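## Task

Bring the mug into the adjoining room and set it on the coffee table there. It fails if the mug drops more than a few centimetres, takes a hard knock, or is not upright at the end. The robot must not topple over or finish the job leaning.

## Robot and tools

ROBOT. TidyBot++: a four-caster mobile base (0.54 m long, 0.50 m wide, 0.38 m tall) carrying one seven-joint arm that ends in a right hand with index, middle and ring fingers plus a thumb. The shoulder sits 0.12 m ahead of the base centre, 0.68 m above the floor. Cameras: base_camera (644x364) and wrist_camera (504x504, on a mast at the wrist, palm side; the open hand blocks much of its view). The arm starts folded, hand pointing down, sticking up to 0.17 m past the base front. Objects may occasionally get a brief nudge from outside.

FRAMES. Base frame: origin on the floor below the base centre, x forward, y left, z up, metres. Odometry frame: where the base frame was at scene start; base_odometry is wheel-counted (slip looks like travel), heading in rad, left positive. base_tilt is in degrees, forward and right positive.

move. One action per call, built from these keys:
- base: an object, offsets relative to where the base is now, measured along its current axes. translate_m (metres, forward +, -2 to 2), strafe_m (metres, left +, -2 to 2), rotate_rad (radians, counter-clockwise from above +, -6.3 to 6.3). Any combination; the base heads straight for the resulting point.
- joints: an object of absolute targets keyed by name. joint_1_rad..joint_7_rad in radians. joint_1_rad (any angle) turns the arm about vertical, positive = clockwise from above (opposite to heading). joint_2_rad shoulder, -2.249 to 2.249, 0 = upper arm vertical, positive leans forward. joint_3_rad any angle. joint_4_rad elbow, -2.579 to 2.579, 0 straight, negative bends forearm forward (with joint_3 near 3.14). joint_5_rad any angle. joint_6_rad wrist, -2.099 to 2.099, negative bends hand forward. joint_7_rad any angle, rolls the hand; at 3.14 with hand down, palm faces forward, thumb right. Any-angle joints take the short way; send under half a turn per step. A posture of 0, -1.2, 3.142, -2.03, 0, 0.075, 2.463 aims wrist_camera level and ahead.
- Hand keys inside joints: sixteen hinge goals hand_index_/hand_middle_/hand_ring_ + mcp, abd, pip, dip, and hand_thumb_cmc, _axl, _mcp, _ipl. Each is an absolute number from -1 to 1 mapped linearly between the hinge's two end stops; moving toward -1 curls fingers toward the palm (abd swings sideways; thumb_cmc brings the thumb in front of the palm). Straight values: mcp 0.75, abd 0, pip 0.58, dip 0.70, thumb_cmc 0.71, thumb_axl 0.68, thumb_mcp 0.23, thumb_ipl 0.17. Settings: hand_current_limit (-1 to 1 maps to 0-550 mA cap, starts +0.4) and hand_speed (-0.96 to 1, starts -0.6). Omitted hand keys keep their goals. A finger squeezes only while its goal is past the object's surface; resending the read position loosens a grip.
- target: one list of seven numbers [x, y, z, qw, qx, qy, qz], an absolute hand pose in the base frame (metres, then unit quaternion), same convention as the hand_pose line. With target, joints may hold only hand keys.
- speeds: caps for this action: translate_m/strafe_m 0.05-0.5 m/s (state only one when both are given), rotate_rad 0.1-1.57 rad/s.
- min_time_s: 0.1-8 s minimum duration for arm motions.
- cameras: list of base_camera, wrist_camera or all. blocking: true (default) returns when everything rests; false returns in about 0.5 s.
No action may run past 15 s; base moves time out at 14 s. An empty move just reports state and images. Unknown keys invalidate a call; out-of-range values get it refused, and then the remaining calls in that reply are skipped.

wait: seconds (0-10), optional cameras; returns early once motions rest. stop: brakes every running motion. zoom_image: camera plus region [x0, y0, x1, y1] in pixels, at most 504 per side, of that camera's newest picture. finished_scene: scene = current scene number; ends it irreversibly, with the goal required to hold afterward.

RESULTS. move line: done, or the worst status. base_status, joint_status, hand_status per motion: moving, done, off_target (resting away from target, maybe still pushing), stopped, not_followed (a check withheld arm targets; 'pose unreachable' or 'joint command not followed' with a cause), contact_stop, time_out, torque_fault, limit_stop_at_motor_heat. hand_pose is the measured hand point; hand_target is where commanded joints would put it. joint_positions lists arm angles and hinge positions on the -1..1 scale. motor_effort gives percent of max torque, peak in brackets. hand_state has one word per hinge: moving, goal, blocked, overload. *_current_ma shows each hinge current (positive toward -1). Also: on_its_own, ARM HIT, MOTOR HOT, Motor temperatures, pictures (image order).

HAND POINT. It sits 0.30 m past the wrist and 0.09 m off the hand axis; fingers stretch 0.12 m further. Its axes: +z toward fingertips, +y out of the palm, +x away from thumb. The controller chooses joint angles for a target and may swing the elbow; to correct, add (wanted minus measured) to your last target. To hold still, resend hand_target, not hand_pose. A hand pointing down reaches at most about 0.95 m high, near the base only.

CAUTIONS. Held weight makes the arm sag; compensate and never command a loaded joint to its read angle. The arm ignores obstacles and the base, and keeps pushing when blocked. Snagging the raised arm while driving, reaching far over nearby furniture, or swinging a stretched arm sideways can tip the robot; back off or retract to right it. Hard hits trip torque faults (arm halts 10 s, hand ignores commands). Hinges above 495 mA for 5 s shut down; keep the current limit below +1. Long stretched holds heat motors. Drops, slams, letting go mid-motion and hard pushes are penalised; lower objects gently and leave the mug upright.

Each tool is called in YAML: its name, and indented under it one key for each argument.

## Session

move:

Scene clock: 0.00 s.
Motor temperatures (°C): [35 30 29 36 42 48 42]
base_odometry: x=+0.000 y=+0.000 heading=+0.000
base_tilt: forward=-0.3 right=+0.2
base_status: not commanded
joint_positions: joint_1_rad=+0.027 joint_2_rad=-0.314 joint_3_rad=+3.129 joint_4_rad=-2.507 joint_5_rad=+0.011 joint_6_rad=-0.884 joint_7_rad=+3.103 hand_index_mcp=+0.752 hand_index_abd=+0.000 hand_index_pip=+0.577 hand_index_dip=+0.696 hand_middle_mcp=+0.752 hand_middle_abd=+0.000 hand_middle_pip=+0.577 hand_middle_dip=+0.696 hand_ring_mcp=+0.753 hand_ring_abd=+0.000 hand_ring_pip=+0.577 hand_ring_dip=+0.696 hand_thumb_cmc=+0.714 hand_thumb_axl=+0.677 hand_thumb_mcp=+0.223 hand_thumb_ipl=+0.168 hand_current_limit=+0.400 hand_speed=-0.600
joint_status: not commanded
hand_state: goal,goal,goal,goal,goal,goal,goal,goal,goal,goal,goal,goal,goal,goal,goal,goal
index_mcp_current_ma: -1
index_abd_current_ma: 0
index_pip_current_ma: 0
index_dip_current_ma: 0
middle_mcp_current_ma: -1
middle_abd_current_ma: 0
middle_pip_current_ma: 0
middle_dip_current_ma: 0
ring_mcp_current_ma: -1
ring_abd_current_ma: 0
ring_pip_current_ma: 0
ring_dip_current_ma: 0
thumb_cmc_current_ma: 0
thumb_axl_current_ma: 0
thumb_mcp_current_ma: -4
thumb_ipl_current_ma: 0
hand_goal_index_mcp: 0.754
hand_goal_index_abd: 0.000
hand_goal_index_pip: 0.576
hand_goal_index_dip: 0.696
hand_goal_middle_mcp: 0.754
hand_goal_middle_abd: 0.000
hand_goal_middle_pip: 0.576
hand_goal_middle_dip: 0.696
hand_goal_ring_mcp: 0.754
hand_goal_ring_abd: 0.000
hand_goal_ring_pip: 0.576
hand_goal_ring_dip: 0.696
hand_goal_thumb_cmc: 0.714
hand_goal_thumb_axl: 0.678
hand_goal_thumb_mcp: 0.226
hand_goal_thumb_ipl: 0.168
motor_effort: joint_1_rad=-1 joint_2_rad=-2 joint_3_rad=+0 joint_4_rad=+11 joint_5_rad=+0 joint_6_rad=+1 joint_7_rad=+0
hand_pose: x=+0.3473 y=-0.0302 z=+0.6036 quat_wxyz=(-0.027, -0.723, -0.690, -0.019) (m; base frame)
hand_target: x=+0.3471 y=-0.0302 z=+0.6034 quat_wxyz=(-0.027, -0.723, -0.690, -0.018) (m; base frame)
hand_status: not commanded
pictures: base_camera, wrist_camera

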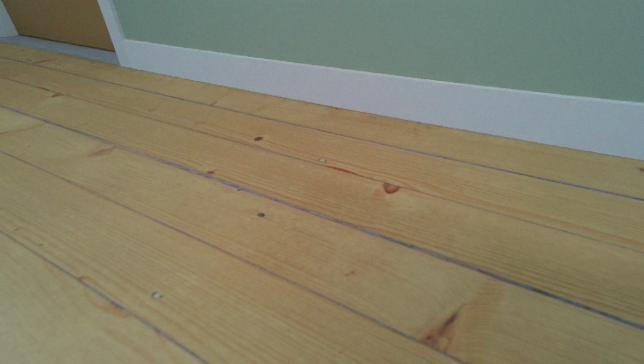

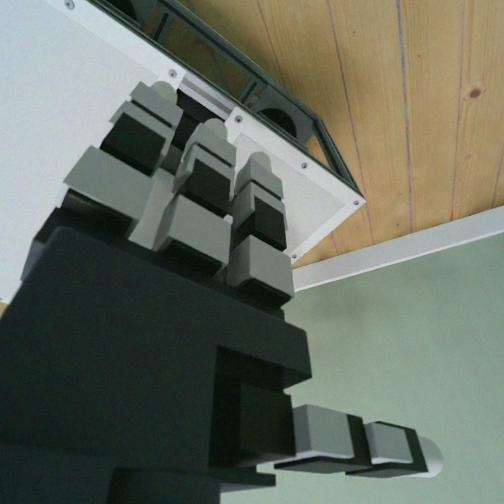

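move:
  base: {"rotate_rad": 2.6}
  joints: {"joint_1_rad": 0, "joint_2_rad": -1.2, "joint_3_rad": 3.142, "joint_4_rad": -2.03, "joint_5_rad": 0, "joint_6_rad": -0.25, "joint_7_rad": 2.463}
  cameras: ["all"]

move:
  base: {"rotate_rad": 0.7}
  cameras: ["all"]

Scene clock: 8.67 s.
move: done
base_odometry: x=+0.000 y=+0.000 heading=+2.600
base_tilt: forward=-0.3 right=+0.2
base_status: done
joint_positions: joint_1_rad=+0.009 joint_2_rad=-1.184 joint_3_rad=+3.129 joint_4_rad=-2.049 joint_5_rad=+0.011 joint_6_rad=-0.337 joint_7_rad=+2.498 hand_index_mcp=+0.761 hand_index_abd=+0.000 hand_index_pip=+0.577 hand_index_dip=+0.696 hand_middle_mcp=+0.760 hand_middle_abd=+0.000 hand_middle_pip=+0.577 hand_middle_dip=+0.696 hand_ring_mcp=+0.759 hand_ring_abd=+0.000 hand_ring_pip=+0.577 hand_ring_dip=+0.696 hand_thumb_cmc=+0.720 hand_thumb_axl=+0.677 hand_thumb_mcp=+0.225 hand_thumb_ipl=+0.168 hand_current_limit=+0.400 hand_speed=-0.600
joint_status: all done
hand_state: goal,goal,goal,goal,goal,goal,goal,goal,goal,goal,goal,goal,goal,goal,goal,goal
index_mcp_current_ma: 13
index_abd_current_ma: 0
index_pip_current_ma: 1
index_dip_current_ma: 0
middle_mcp_current_ma: 11
middle_abd_current_ma: 0
middle_pip_current_ma: 1
middle_dip_current_ma: 0
ring_mcp_current_ma: 9
ring_abd_current_ma: 0
ring_pip_current_ma: 1
ring_dip_current_ma: 0
thumb_cmc_current_ma: 9
thumb_axl_current_ma: -1
thumb_mcp_current_ma: -1
thumb_ipl_current_ma: 0
hand_goal_index_mcp: 0.754
hand_goal_index_abd: 0.000
hand_goal_index_pip: 0.576
hand_goal_index_dip: 0.696
hand_goal_middle_mcp: 0.754
hand_goal_middle_abd: 0.000
hand_goal_middle_pip: 0.576
hand_goal_middle_dip: 0.696
hand_goal_ring_mcp: 0.754
hand_goal_ring_abd: 0.000
hand_goal_ring_pip: 0.576
hand_goal_ring_dip: 0.696
hand_goal_thumb_cmc: 0.714
hand_goal_thumb_axl: 0.678
hand_goal_thumb_mcp: 0.226
hand_goal_thumb_ipl: 0.168
motor_effort: joint_1_rad=-1(3) joint_2_rad=+14(16) joint_3_rad=+1(2) joint_4_rad=+14(17) joint_5_rad=+0(2) joint_6_rad=+9(10) joint_7_rad=+0(2)
hand_pose: x=+0.2295 y=-0.0626 z=+1.2051 quat_wxyz=(-0.378, -0.504, -0.257, -0.733) (m; base frame)
hand_target: x=+0.2002 y=-0.0699 z=+1.2343 quat_wxyz=(-0.370, -0.464, -0.222, -0.774) (m; base frame)
hand_status: not commanded
pictures: base_camera, wrist_camera

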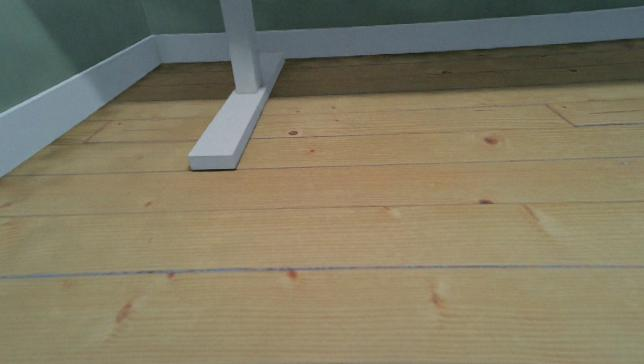

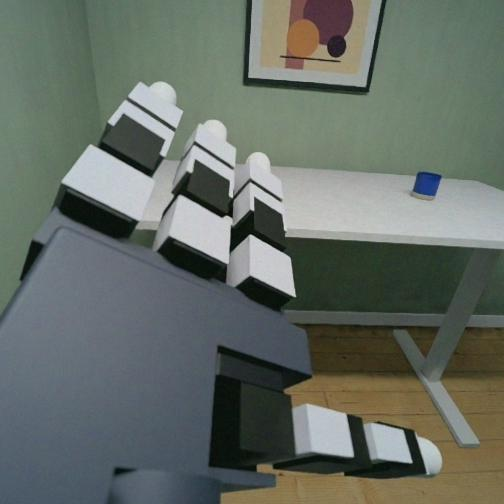

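Scene clock: 10.30 s.
move: done
base_odometry: x=+0.000 y=+0.000 heading=-2.983
base_tilt: forward=-0.3 right=+0.2
base_status: done
joint_positions: joint_1_rad=+0.007 joint_2_rad=-1.184 joint_3_rad=+3.129 joint_4_rad=-2.049 joint_5_rad=+0.011 joint_6_rad=-0.336 joint_7_rad=+2.498 hand_index_mcp=+0.761 hand_index_abd=+0.000 hand_index_pip=+0.577 hand_index_dip=+0.696 hand_middle_mcp=+0.760 hand_middle_abd=+0.000 hand_middle_pip=+0.577 hand_middle_dip=+0.696 hand_ring_mcp=+0.760 hand_ring_abd=+0.000 hand_ring_pip=+0.577 hand_ring_dip=+0.696 hand_thumb_cmc=+0.720 hand_thumb_axl=+0.677 hand_thumb_mcp=+0.225 hand_thumb_ipl=+0.168 hand_current_limit=+0.400 hand_speed=-0.600
joint_status: not commanded
hand_state: goal,goal,goal,goal,goal,goal,goal,goal,goal,goal,goal,goal,goal,goal,goal,goal
index_mcp_current_ma: 13
index_abd_current_ma: 0
index_pip_current_ma: 1
index_dip_current_ma: 0
middle_mcp_current_ma: 11
middle_abd_current_ma: 0
middle_pip_current_ma: 1
middle_dip_current_ma: 0
ring_mcp_current_ma: 9
ring_abd_current_ma: 0
ring_pip_current_ma: 1
ring_dip_current_ma: 0
thumb_cmc_current_ma: 9
thumb_axl_current_ma: -1
thumb_mcp_current_ma: -1
thumb_ipl_current_ma: 0
hand_goal_index_mcp: 0.754
hand_goal_index_abd: 0.000
hand_goal_index_pip: 0.576
hand_goal_index_dip: 0.696
hand_goal_middle_mcp: 0.754
hand_goal_middle_abd: 0.000
hand_goal_middle_pip: 0.576
hand_goal_middle_dip: 0.696
hand_goal_ring_mcp: 0.754
hand_goal_ring_abd: 0.000
hand_goal_ring_pip: 0.576
hand_goal_ring_dip: 0.696
hand_goal_thumb_cmc: 0.714
hand_goal_thumb_axl: 0.678
hand_goal_thumb_mcp: 0.226
hand_goal_thumb_ipl: 0.168
motor_effort: joint_1_rad=-1(2) joint_2_rad=+14(15) joint_3_rad=+1(1) joint_4_rad=+14(15) joint_5_rad=+0(1) joint_6_rad=+9(9) joint_7_rad=+0(1)
hand_pose: x=+0.2296 y=-0.0623 z=+1.2052 quat_wxyz=(-0.377, -0.503, -0.258, -0.734) (m; base frame)
hand_target: x=+0.2002 y=-0.0699 z=+1.2343 quat_wxyz=(-0.370, -0.464, -0.222, -0.774) (m; base frame)
hand_status: not commanded
pictures: base_camera, wrist_camera

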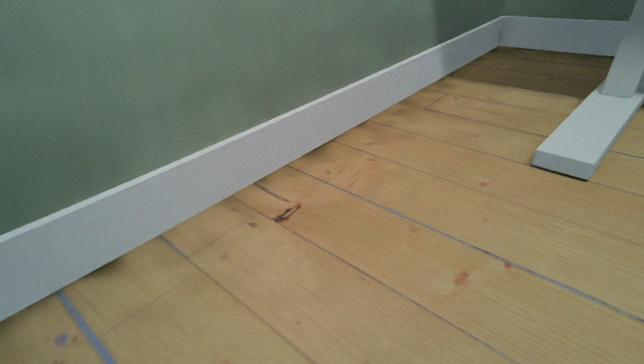

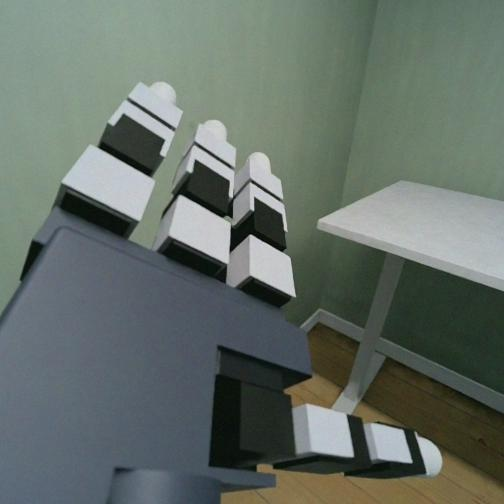

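move:
  base: {"rotate_rad": -0.7}
  cameras: ["all"]

zoom_image:
  camera: "wrist_camera"
  region: [380, 140, 480, 240]

Scene clock: 42.17 s.
move: done
base_odometry: x=+0.000 y=+0.000 heading=+2.600
base_tilt: forward=-0.4 right=+0.2
base_status: done
joint_positions: joint_1_rad=+0.007 joint_2_rad=-1.184 joint_3_rad=+3.129 joint_4_rad=-2.049 joint_5_rad=+0.011 joint_6_rad=-0.336 joint_7_rad=+2.498 hand_index_mcp=+0.761 hand_index_abd=+0.000 hand_index_pip=+0.577 hand_index_dip=+0.696 hand_middle_mcp=+0.761 hand_middle_abd=+0.000 hand_middle_pip=+0.577 hand_middle_dip=+0.696 hand_ring_mcp=+0.760 hand_ring_abd=+0.000 hand_ring_pip=+0.577 hand_ring_dip=+0.696 hand_thumb_cmc=+0.720 hand_thumb_axl=+0.677 hand_thumb_mcp=+0.225 hand_thumb_ipl=+0.168 hand_current_limit=+0.400 hand_speed=-0.600
joint_status: not commanded
hand_state: goal,goal,goal,goal,goal,goal,goal,goal,goal,goal,goal,goal,goal,goal,goal,goal
index_mcp_current_ma: 13
index_abd_current_ma: 0
index_pip_current_ma: 1
index_dip_current_ma: 0
middle_mcp_current_ma: 11
middle_abd_current_ma: 0
middle_pip_current_ma: 1
middle_dip_current_ma: 0
ring_mcp_current_ma: 9
ring_abd_current_ma: 0
ring_pip_current_ma: 1
ring_dip_current_ma: 0
thumb_cmc_current_ma: 9
thumb_axl_current_ma: -1
thumb_mcp_current_ma: -1
thumb_ipl_current_ma: 0
hand_goal_index_mcp: 0.754
hand_goal_index_abd: 0.000
hand_goal_index_pip: 0.576
hand_goal_index_dip: 0.696
hand_goal_middle_mcp: 0.754
hand_goal_middle_abd: 0.000
hand_goal_middle_pip: 0.576
hand_goal_middle_dip: 0.696
hand_goal_ring_mcp: 0.754
hand_goal_ring_abd: 0.000
hand_goal_ring_pip: 0.576
hand_goal_ring_dip: 0.696
hand_goal_thumb_cmc: 0.714
hand_goal_thumb_axl: 0.678
hand_goal_thumb_mcp: 0.226
hand_goal_thumb_ipl: 0.168
motor_effort: joint_1_rad=-1(2) joint_2_rad=+14(15) joint_3_rad=+1(1) joint_4_rad=+15(15) joint_5_rad=+0(1) joint_6_rad=+9(9) joint_7_rad=+0(1)
hand_pose: x=+0.2296 y=-0.0623 z=+1.2052 quat_wxyz=(-0.377, -0.503, -0.258, -0.734) (m; base frame)
hand_target: x=+0.2002 y=-0.0699 z=+1.2343 quat_wxyz=(-0.370, -0.464, -0.222, -0.774) (m; base frame)
hand_status: not commanded
pictures: base_camera, wrist_camera

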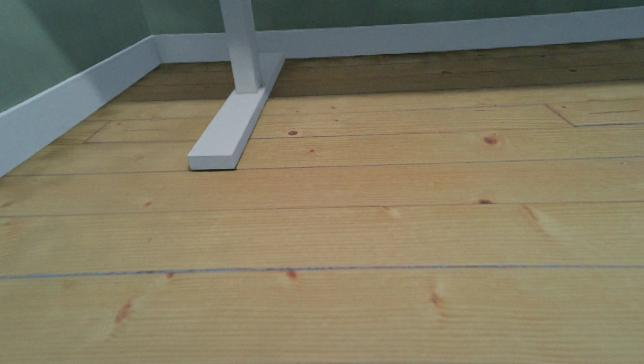

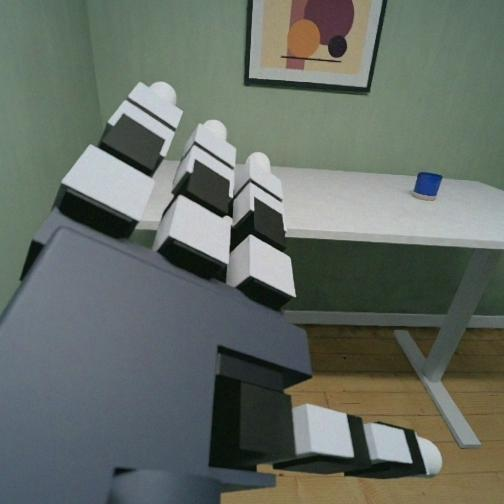

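Scaled by 5.040.

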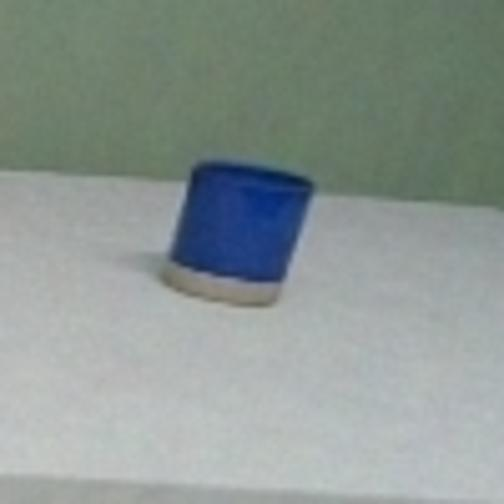

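move:
  base: {"translate_m": 0.389, "strafe_m": -0.707}
  joints: {"joint_1_rad": -0.35, "joint_2_rad": -0.561, "joint_4_rad": -1.923, "joint_6_rad": -0.138}
  cameras: ["all"]

zoom_image:
  camera: "wrist_camera"
  region: [280, 120, 440, 280]

Scene clock: 56.97 s.
move: done
base_odometry: x=+0.031 y=+0.807 heading=+2.600
base_tilt: forward=-0.3 right=+0.2
base_status: done
joint_positions: joint_1_rad=-0.337 joint_2_rad=-0.568 joint_3_rad=+3.133 joint_4_rad=-1.948 joint_5_rad=+0.011 joint_6_rad=-0.226 joint_7_rad=+2.498 hand_index_mcp=+0.761 hand_index_abd=+0.000 hand_index_pip=+0.577 hand_index_dip=+0.696 hand_middle_mcp=+0.761 hand_middle_abd=+0.000 hand_middle_pip=+0.577 hand_middle_dip=+0.696 hand_ring_mcp=+0.760 hand_ring_abd=+0.000 hand_ring_pip=+0.577 hand_ring_dip=+0.696 hand_thumb_cmc=+0.720 hand_thumb_axl=+0.677 hand_thumb_mcp=+0.226 hand_thumb_ipl=+0.168 hand_current_limit=+0.400 hand_speed=-0.600
joint_status: all done
hand_state: goal,goal,goal,goal,goal,goal,goal,goal,goal,goal,goal,goal,goal,goal,goal,goal
index_mcp_current_ma: 13
index_abd_current_ma: 0
index_pip_current_ma: 1
index_dip_current_ma: 0
middle_mcp_current_ma: 12
middle_abd_current_ma: 0
middle_pip_current_ma: 1
middle_dip_current_ma: 0
ring_mcp_current_ma: 10
ring_abd_current_ma: 0
ring_pip_current_ma: 1
ring_dip_current_ma: 0
thumb_cmc_current_ma: 9
thumb_axl_current_ma: -1
thumb_mcp_current_ma: 0
thumb_ipl_current_ma: 0
hand_goal_index_mcp: 0.754
hand_goal_index_abd: 0.000
hand_goal_index_pip: 0.576
hand_goal_index_dip: 0.696
hand_goal_middle_mcp: 0.754
hand_goal_middle_abd: 0.000
hand_goal_middle_pip: 0.576
hand_goal_middle_dip: 0.696
hand_goal_ring_mcp: 0.754
hand_goal_ring_abd: 0.000
hand_goal_ring_pip: 0.576
hand_goal_ring_dip: 0.696
hand_goal_thumb_cmc: 0.714
hand_goal_thumb_axl: 0.678
hand_goal_thumb_mcp: 0.226
hand_goal_thumb_ipl: 0.168
motor_effort: joint_1_rad=-1(3) joint_2_rad=-1(17) joint_3_rad=+0(3) joint_4_rad=+17(19) joint_5_rad=+0(1) joint_6_rad=+9(11) joint_7_rad=+0(1)
hand_pose: x=+0.5039 y=+0.0685 z=+1.1410 quat_wxyz=(-0.205, -0.576, -0.431, -0.664) (m; base frame)
hand_target: x=+0.5006 y=+0.0649 z=+1.1763 quat_wxyz=(-0.196, -0.554, -0.397, -0.705) (m; base frame)
hand_status: not commanded
pictures: base_camera, wrist_camera

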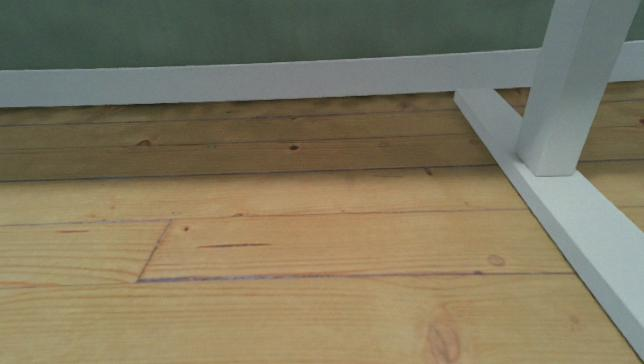

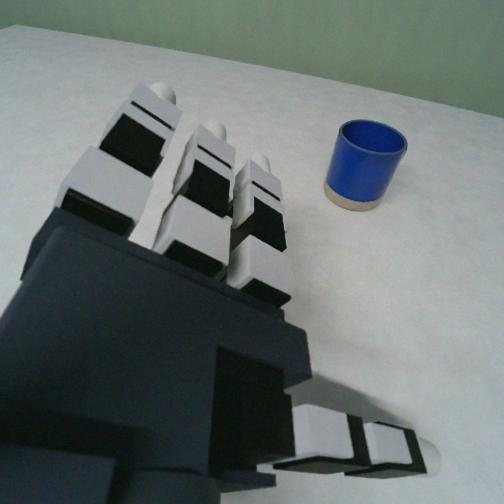

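Scaled by 3.150.

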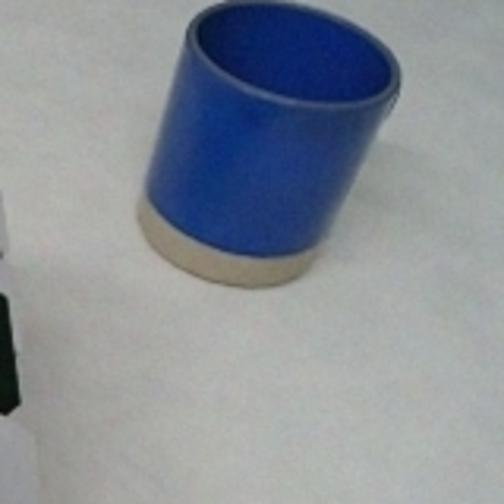

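move:
  joints: {"joint_1_rad": 0, "joint_2_rad": 0.0, "joint_3_rad": 3.142, "joint_4_rad": -0.97, "joint_5_rad": -0.016, "joint_6_rad": -0.6, "joint_7_rad": -0.03, "hand_index_mcp": 0.37, "hand_index_pip": -0.33, "hand_middle_mcp": 0.37, "hand_middle_pip": -0.33, "hand_ring_mcp": 0.37, "hand_ring_pip": -0.33, "hand_middle_abd": 0.1, "hand_ring_abd": 0.1, "hand_thumb_cmc": -0.571, "hand_thumb_mcp": 0.36}
  min_time_s: 2.5

move:
  joints: {"joint_2_rad": 0.19, "joint_4_rad": -1.014, "joint_6_rad": -0.39}
  min_time_s: 1.5
  cameras: ["wrist_camera"]

Scene clock: 107.90 s.
move: done
base_odometry: x=+0.031 y=+0.807 heading=+2.600
base_tilt: forward=-0.3 right=+0.2
base_status: not commanded
joint_positions: joint_1_rad=-0.013 joint_2_rad=-0.023 joint_3_rad=+3.133 joint_4_rad=-0.994 joint_5_rad=+0.011 joint_6_rad=-0.526 joint_7_rad=+0.007 hand_index_mcp=+0.364 hand_index_abd=+0.000 hand_index_pip=-0.328 hand_index_dip=+0.696 hand_middle_mcp=+0.365 hand_middle_abd=+0.100 hand_middle_pip=-0.327 hand_middle_dip=+0.696 hand_ring_mcp=+0.365 hand_ring_abd=+0.100 hand_ring_pip=-0.327 hand_ring_dip=+0.696 hand_thumb_cmc=-0.567 hand_thumb_axl=+0.677 hand_thumb_mcp=+0.358 hand_thumb_ipl=+0.168 hand_current_limit=+0.400 hand_speed=-0.600
joint_status: all done
hand_state: goal,goal,goal,goal,goal,goal,goal,goal,goal,goal,goal,goal,goal,goal,goal,goal
index_mcp_current_ma: -10
index_abd_current_ma: 0
index_pip_current_ma: 3
index_dip_current_ma: 0
middle_mcp_current_ma: -9
middle_abd_current_ma: 0
middle_pip_current_ma: 3
middle_dip_current_ma: 0
ring_mcp_current_ma: -7
ring_abd_current_ma: 0
ring_pip_current_ma: 3
ring_dip_current_ma: 0
thumb_cmc_current_ma: 4
thumb_axl_current_ma: -1
thumb_mcp_current_ma: -3
thumb_ipl_current_ma: 0
hand_goal_index_mcp: 0.370
hand_goal_index_abd: 0.000
hand_goal_index_pip: -0.330
hand_goal_index_dip: 0.696
hand_goal_middle_mcp: 0.370
hand_goal_middle_abd: 0.100
hand_goal_middle_pip: -0.330
hand_goal_middle_dip: 0.696
hand_goal_ring_mcp: 0.370
hand_goal_ring_abd: 0.100
hand_goal_ring_pip: -0.330
hand_goal_ring_dip: 0.696
hand_goal_thumb_cmc: -0.570
hand_goal_thumb_axl: 0.678
hand_goal_thumb_mcp: 0.360
hand_goal_thumb_ipl: 0.168
motor_effort: joint_1_rad=-1(3) joint_2_rad=-15(16) joint_3_rad=+0(2) joint_4_rad=+15(19) joint_5_rad=+0(2) joint_6_rad=+9(11) joint_7_rad=+0(2)
hand_pose: x=+0.6753 y=+0.0333 z=+1.2168 quat_wxyz=(+0.518, -0.489, +0.473, -0.518) (m; base frame)
hand_target: x=+0.6796 y=+0.0302 z=+1.1966 quat_wxyz=(+0.513, -0.491, +0.508, -0.487) (m; base frame)
hand_status: not commanded
pictures: none

Scene clock: 109.77 s.
move: done
base_odometry: x=+0.031 y=+0.806 heading=+2.600
base_tilt: forward=-0.3 right=+0.2
base_status: not commanded
joint_positions: joint_1_rad=-0.013 joint_2_rad=+0.166 joint_3_rad=+3.133 joint_4_rad=-0.994 joint_5_rad=+0.011 joint_6_rad=-0.474 joint_7_rad=+0.005 hand_index_mcp=+0.364 hand_index_abd=+0.000 hand_index_pip=-0.328 hand_index_dip=+0.696 hand_middle_mcp=+0.365 hand_middle_abd=+0.100 hand_middle_pip=-0.327 hand_middle_dip=+0.696 hand_ring_mcp=+0.365 hand_ring_abd=+0.100 hand_ring_pip=-0.327 hand_ring_dip=+0.696 hand_thumb_cmc=-0.567 hand_thumb_axl=+0.677 hand_thumb_mcp=+0.358 hand_thumb_ipl=+0.168 hand_current_limit=+0.400 hand_speed=-0.600
joint_status: all done
hand_state: goal,goal,goal,goal,goal,goal,goal,goal,goal,goal,goal,goal,goal,goal,goal,goal
index_mcp_current_ma: -10
index_abd_current_ma: 0
index_pip_current_ma: 3
index_dip_current_ma: 0
middle_mcp_current_ma: -9
middle_abd_current_ma: 0
middle_pip_current_ma: 3
middle_dip_current_ma: 0
ring_mcp_current_ma: -7
ring_abd_current_ma: 0
ring_pip_current_ma: 3
ring_dip_current_ma: 0
thumb_cmc_current_ma: 4
thumb_axl_current_ma: -1
thumb_mcp_current_ma: -3
thumb_ipl_current_ma: 0
hand_goal_index_mcp: 0.370
hand_goal_index_abd: 0.000
hand_goal_index_pip: -0.330
hand_goal_index_dip: 0.696
hand_goal_middle_mcp: 0.370
hand_goal_middle_abd: 0.100
hand_goal_middle_pip: -0.330
hand_goal_middle_dip: 0.696
hand_goal_ring_mcp: 0.370
hand_goal_ring_abd: 0.100
hand_goal_ring_pip: -0.330
hand_goal_ring_dip: 0.696
hand_goal_thumb_cmc: -0.570
hand_goal_thumb_axl: 0.678
hand_goal_thumb_mcp: 0.360
hand_goal_thumb_ipl: 0.168
motor_effort: joint_1_rad=-1(2) joint_2_rad=-22(24) joint_3_rad=+0(1) joint_4_rad=+17(18) joint_5_rad=+0(1) joint_6_rad=+9(10) joint_7_rad=+0(1)
hand_pose: x=+0.7714 y=+0.0349 z=+1.1184 quat_wxyz=(+0.485, -0.523, +0.508, -0.483) (m; base frame)
hand_target: x=+0.7912 y=+0.0294 z=+1.1169 quat_wxyz=(+0.506, -0.496, +0.516, -0.482) (m; base frame)
hand_status: not commanded
pictures: wrist_camera

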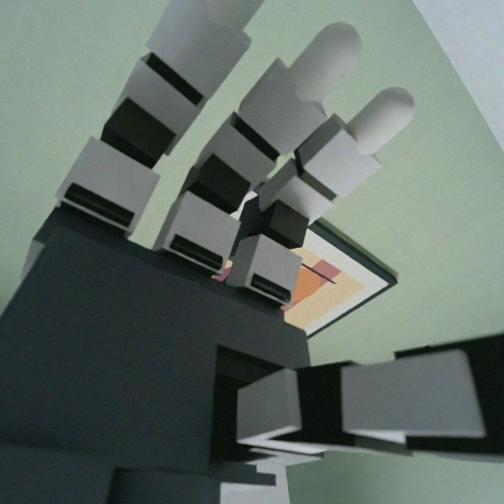

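move:
  base: {"strafe_m": -0.009}
  speeds: {"strafe_m": 0.05}

move:
  joints: {"joint_2_rad": 0.125, "joint_4_rad": -1.275, "joint_6_rad": -0.19}
  min_time_s: 1.5
  cameras: ["wrist_camera"]

Scene clock: 115.00 s.
move: done
base_odometry: x=+0.036 y=+0.814 heading=+2.600
base_tilt: forward=-0.3 right=+0.2
base_status: done
joint_positions: joint_1_rad=-0.005 joint_2_rad=+0.166 joint_3_rad=+3.133 joint_4_rad=-0.994 joint_5_rad=+0.011 joint_6_rad=-0.474 joint_7_rad=+0.005 hand_index_mcp=+0.364 hand_index_abd=+0.000 hand_index_pip=-0.328 hand_index_dip=+0.696 hand_middle_mcp=+0.365 hand_middle_abd=+0.100 hand_middle_pip=-0.327 hand_middle_dip=+0.696 hand_ring_mcp=+0.365 hand_ring_abd=+0.100 hand_ring_pip=-0.327 hand_ring_dip=+0.696 hand_thumb_cmc=-0.568 hand_thumb_axl=+0.677 hand_thumb_mcp=+0.358 hand_thumb_ipl=+0.168 hand_current_limit=+0.400 hand_speed=-0.600
joint_status: not commanded
hand_state: goal,goal,goal,goal,goal,goal,goal,goal,goal,goal,goal,goal,goal,goal,goal,goal
index_mcp_current_ma: -10
index_abd_current_ma: 0
index_pip_current_ma: 3
index_dip_current_ma: 0
middle_mcp_current_ma: -9
middle_abd_current_ma: 0
middle_pip_current_ma: 3
middle_dip_current_ma: 0
ring_mcp_current_ma: -7
ring_abd_current_ma: 0
ring_pip_current_ma: 3
ring_dip_current_ma: 0
thumb_cmc_current_ma: 3
thumb_axl_current_ma: -1
thumb_mcp_current_ma: -3
thumb_ipl_current_ma: 0
hand_goal_index_mcp: 0.370
hand_goal_index_abd: 0.000
hand_goal_index_pip: -0.330
hand_goal_index_dip: 0.696
hand_goal_middle_mcp: 0.370
hand_goal_middle_abd: 0.100
hand_goal_middle_pip: -0.330
hand_goal_middle_dip: 0.696
hand_goal_ring_mcp: 0.370
hand_goal_ring_abd: 0.100
hand_goal_ring_pip: -0.330
hand_goal_ring_dip: 0.696
hand_goal_thumb_cmc: -0.570
hand_goal_thumb_axl: 0.678
hand_goal_thumb_mcp: 0.360
hand_goal_thumb_ipl: 0.168
motor_effort: joint_1_rad=-1(3) joint_2_rad=-22(23) joint_3_rad=+0(1) joint_4_rad=+17(17) joint_5_rad=+1(1) joint_6_rad=+9(10) joint_7_rad=+1(1)
hand_pose: x=+0.7717 y=+0.0295 z=+1.1184 quat_wxyz=(+0.483, -0.521, +0.510, -0.485) (m; base frame)
hand_target: x=+0.7912 y=+0.0294 z=+1.1169 quat_wxyz=(+0.506, -0.496, +0.516, -0.482) (m; base frame)
hand_status: not commanded
pictures: none

Scene clock: 116.80 s.
move: done
base_odometry: x=+0.036 y=+0.814 heading=+2.600
base_tilt: forward=-0.3 right=+0.2
base_status: not commanded
joint_positions: joint_1_rad=-0.005 joint_2_rad=+0.145 joint_3_rad=+3.133 joint_4_rad=-1.238 joint_5_rad=+0.011 joint_6_rad=-0.278 joint_7_rad=+0.005 hand_index_mcp=+0.364 hand_index_abd=+0.000 hand_index_pip=-0.328 hand_index_dip=+0.696 hand_middle_mcp=+0.365 hand_middle_abd=+0.100 hand_middle_pip=-0.327 hand_middle_dip=+0.696 hand_ring_mcp=+0.365 hand_ring_abd=+0.100 hand_ring_pip=-0.327 hand_ring_dip=+0.696 hand_thumb_cmc=-0.568 hand_thumb_axl=+0.677 hand_thumb_mcp=+0.358 hand_thumb_ipl=+0.168 hand_current_limit=+0.400 hand_speed=-0.600
joint_status: all done
hand_state: goal,goal,goal,goal,goal,goal,goal,goal,goal,goal,goal,goal,goal,goal,goal,goal
index_mcp_current_ma: -10
index_abd_current_ma: 0
index_pip_current_ma: 3
index_dip_current_ma: 0
middle_mcp_current_ma: -9
middle_abd_current_ma: 0
middle_pip_current_ma: 3
middle_dip_current_ma: 0
ring_mcp_current_ma: -7
ring_abd_current_ma: 0
ring_pip_current_ma: 3
ring_dip_current_ma: 0
thumb_cmc_current_ma: 3
thumb_axl_current_ma: -1
thumb_mcp_current_ma: -3
thumb_ipl_current_ma: 0
hand_goal_index_mcp: 0.370
hand_goal_index_abd: 0.000
hand_goal_index_pip: -0.330
hand_goal_index_dip: 0.696
hand_goal_middle_mcp: 0.370
hand_goal_middle_abd: 0.100
hand_goal_middle_pip: -0.330
hand_goal_middle_dip: 0.696
hand_goal_ring_mcp: 0.370
hand_goal_ring_abd: 0.100
hand_goal_ring_pip: -0.330
hand_goal_ring_dip: 0.696
hand_goal_thumb_cmc: -0.570
hand_goal_thumb_axl: 0.678
hand_goal_thumb_mcp: 0.360
hand_goal_thumb_ipl: 0.168
motor_effort: joint_1_rad=-1(2) joint_2_rad=-22(24) joint_3_rad=+0(0) joint_4_rad=+17(18) joint_5_rad=+0(1) joint_6_rad=+9(10) joint_7_rad=+0(1)
hand_pose: x=+0.7808 y=+0.0303 z=+1.0447 quat_wxyz=(+0.476, -0.528, +0.516, -0.478) (m; base frame)
hand_target: x=+0.7810 y=+0.0286 z=+1.0631 quat_wxyz=(+0.507, -0.494, +0.516, -0.483) (m; base frame)
hand_status: not commanded
pictures: wrist_camera

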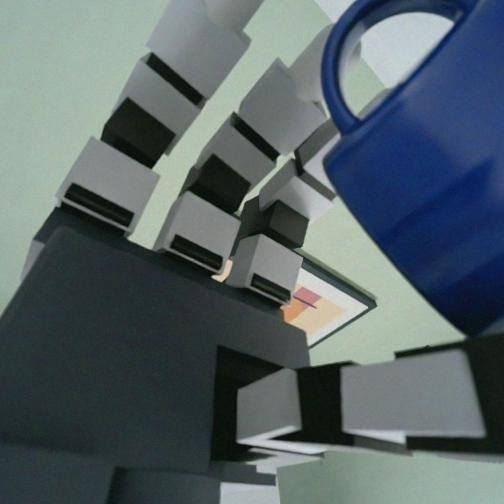

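zoom_image:
  camera: "wrist_camera"
  region: [240, 0, 504, 264]

Scaled by 1.909.

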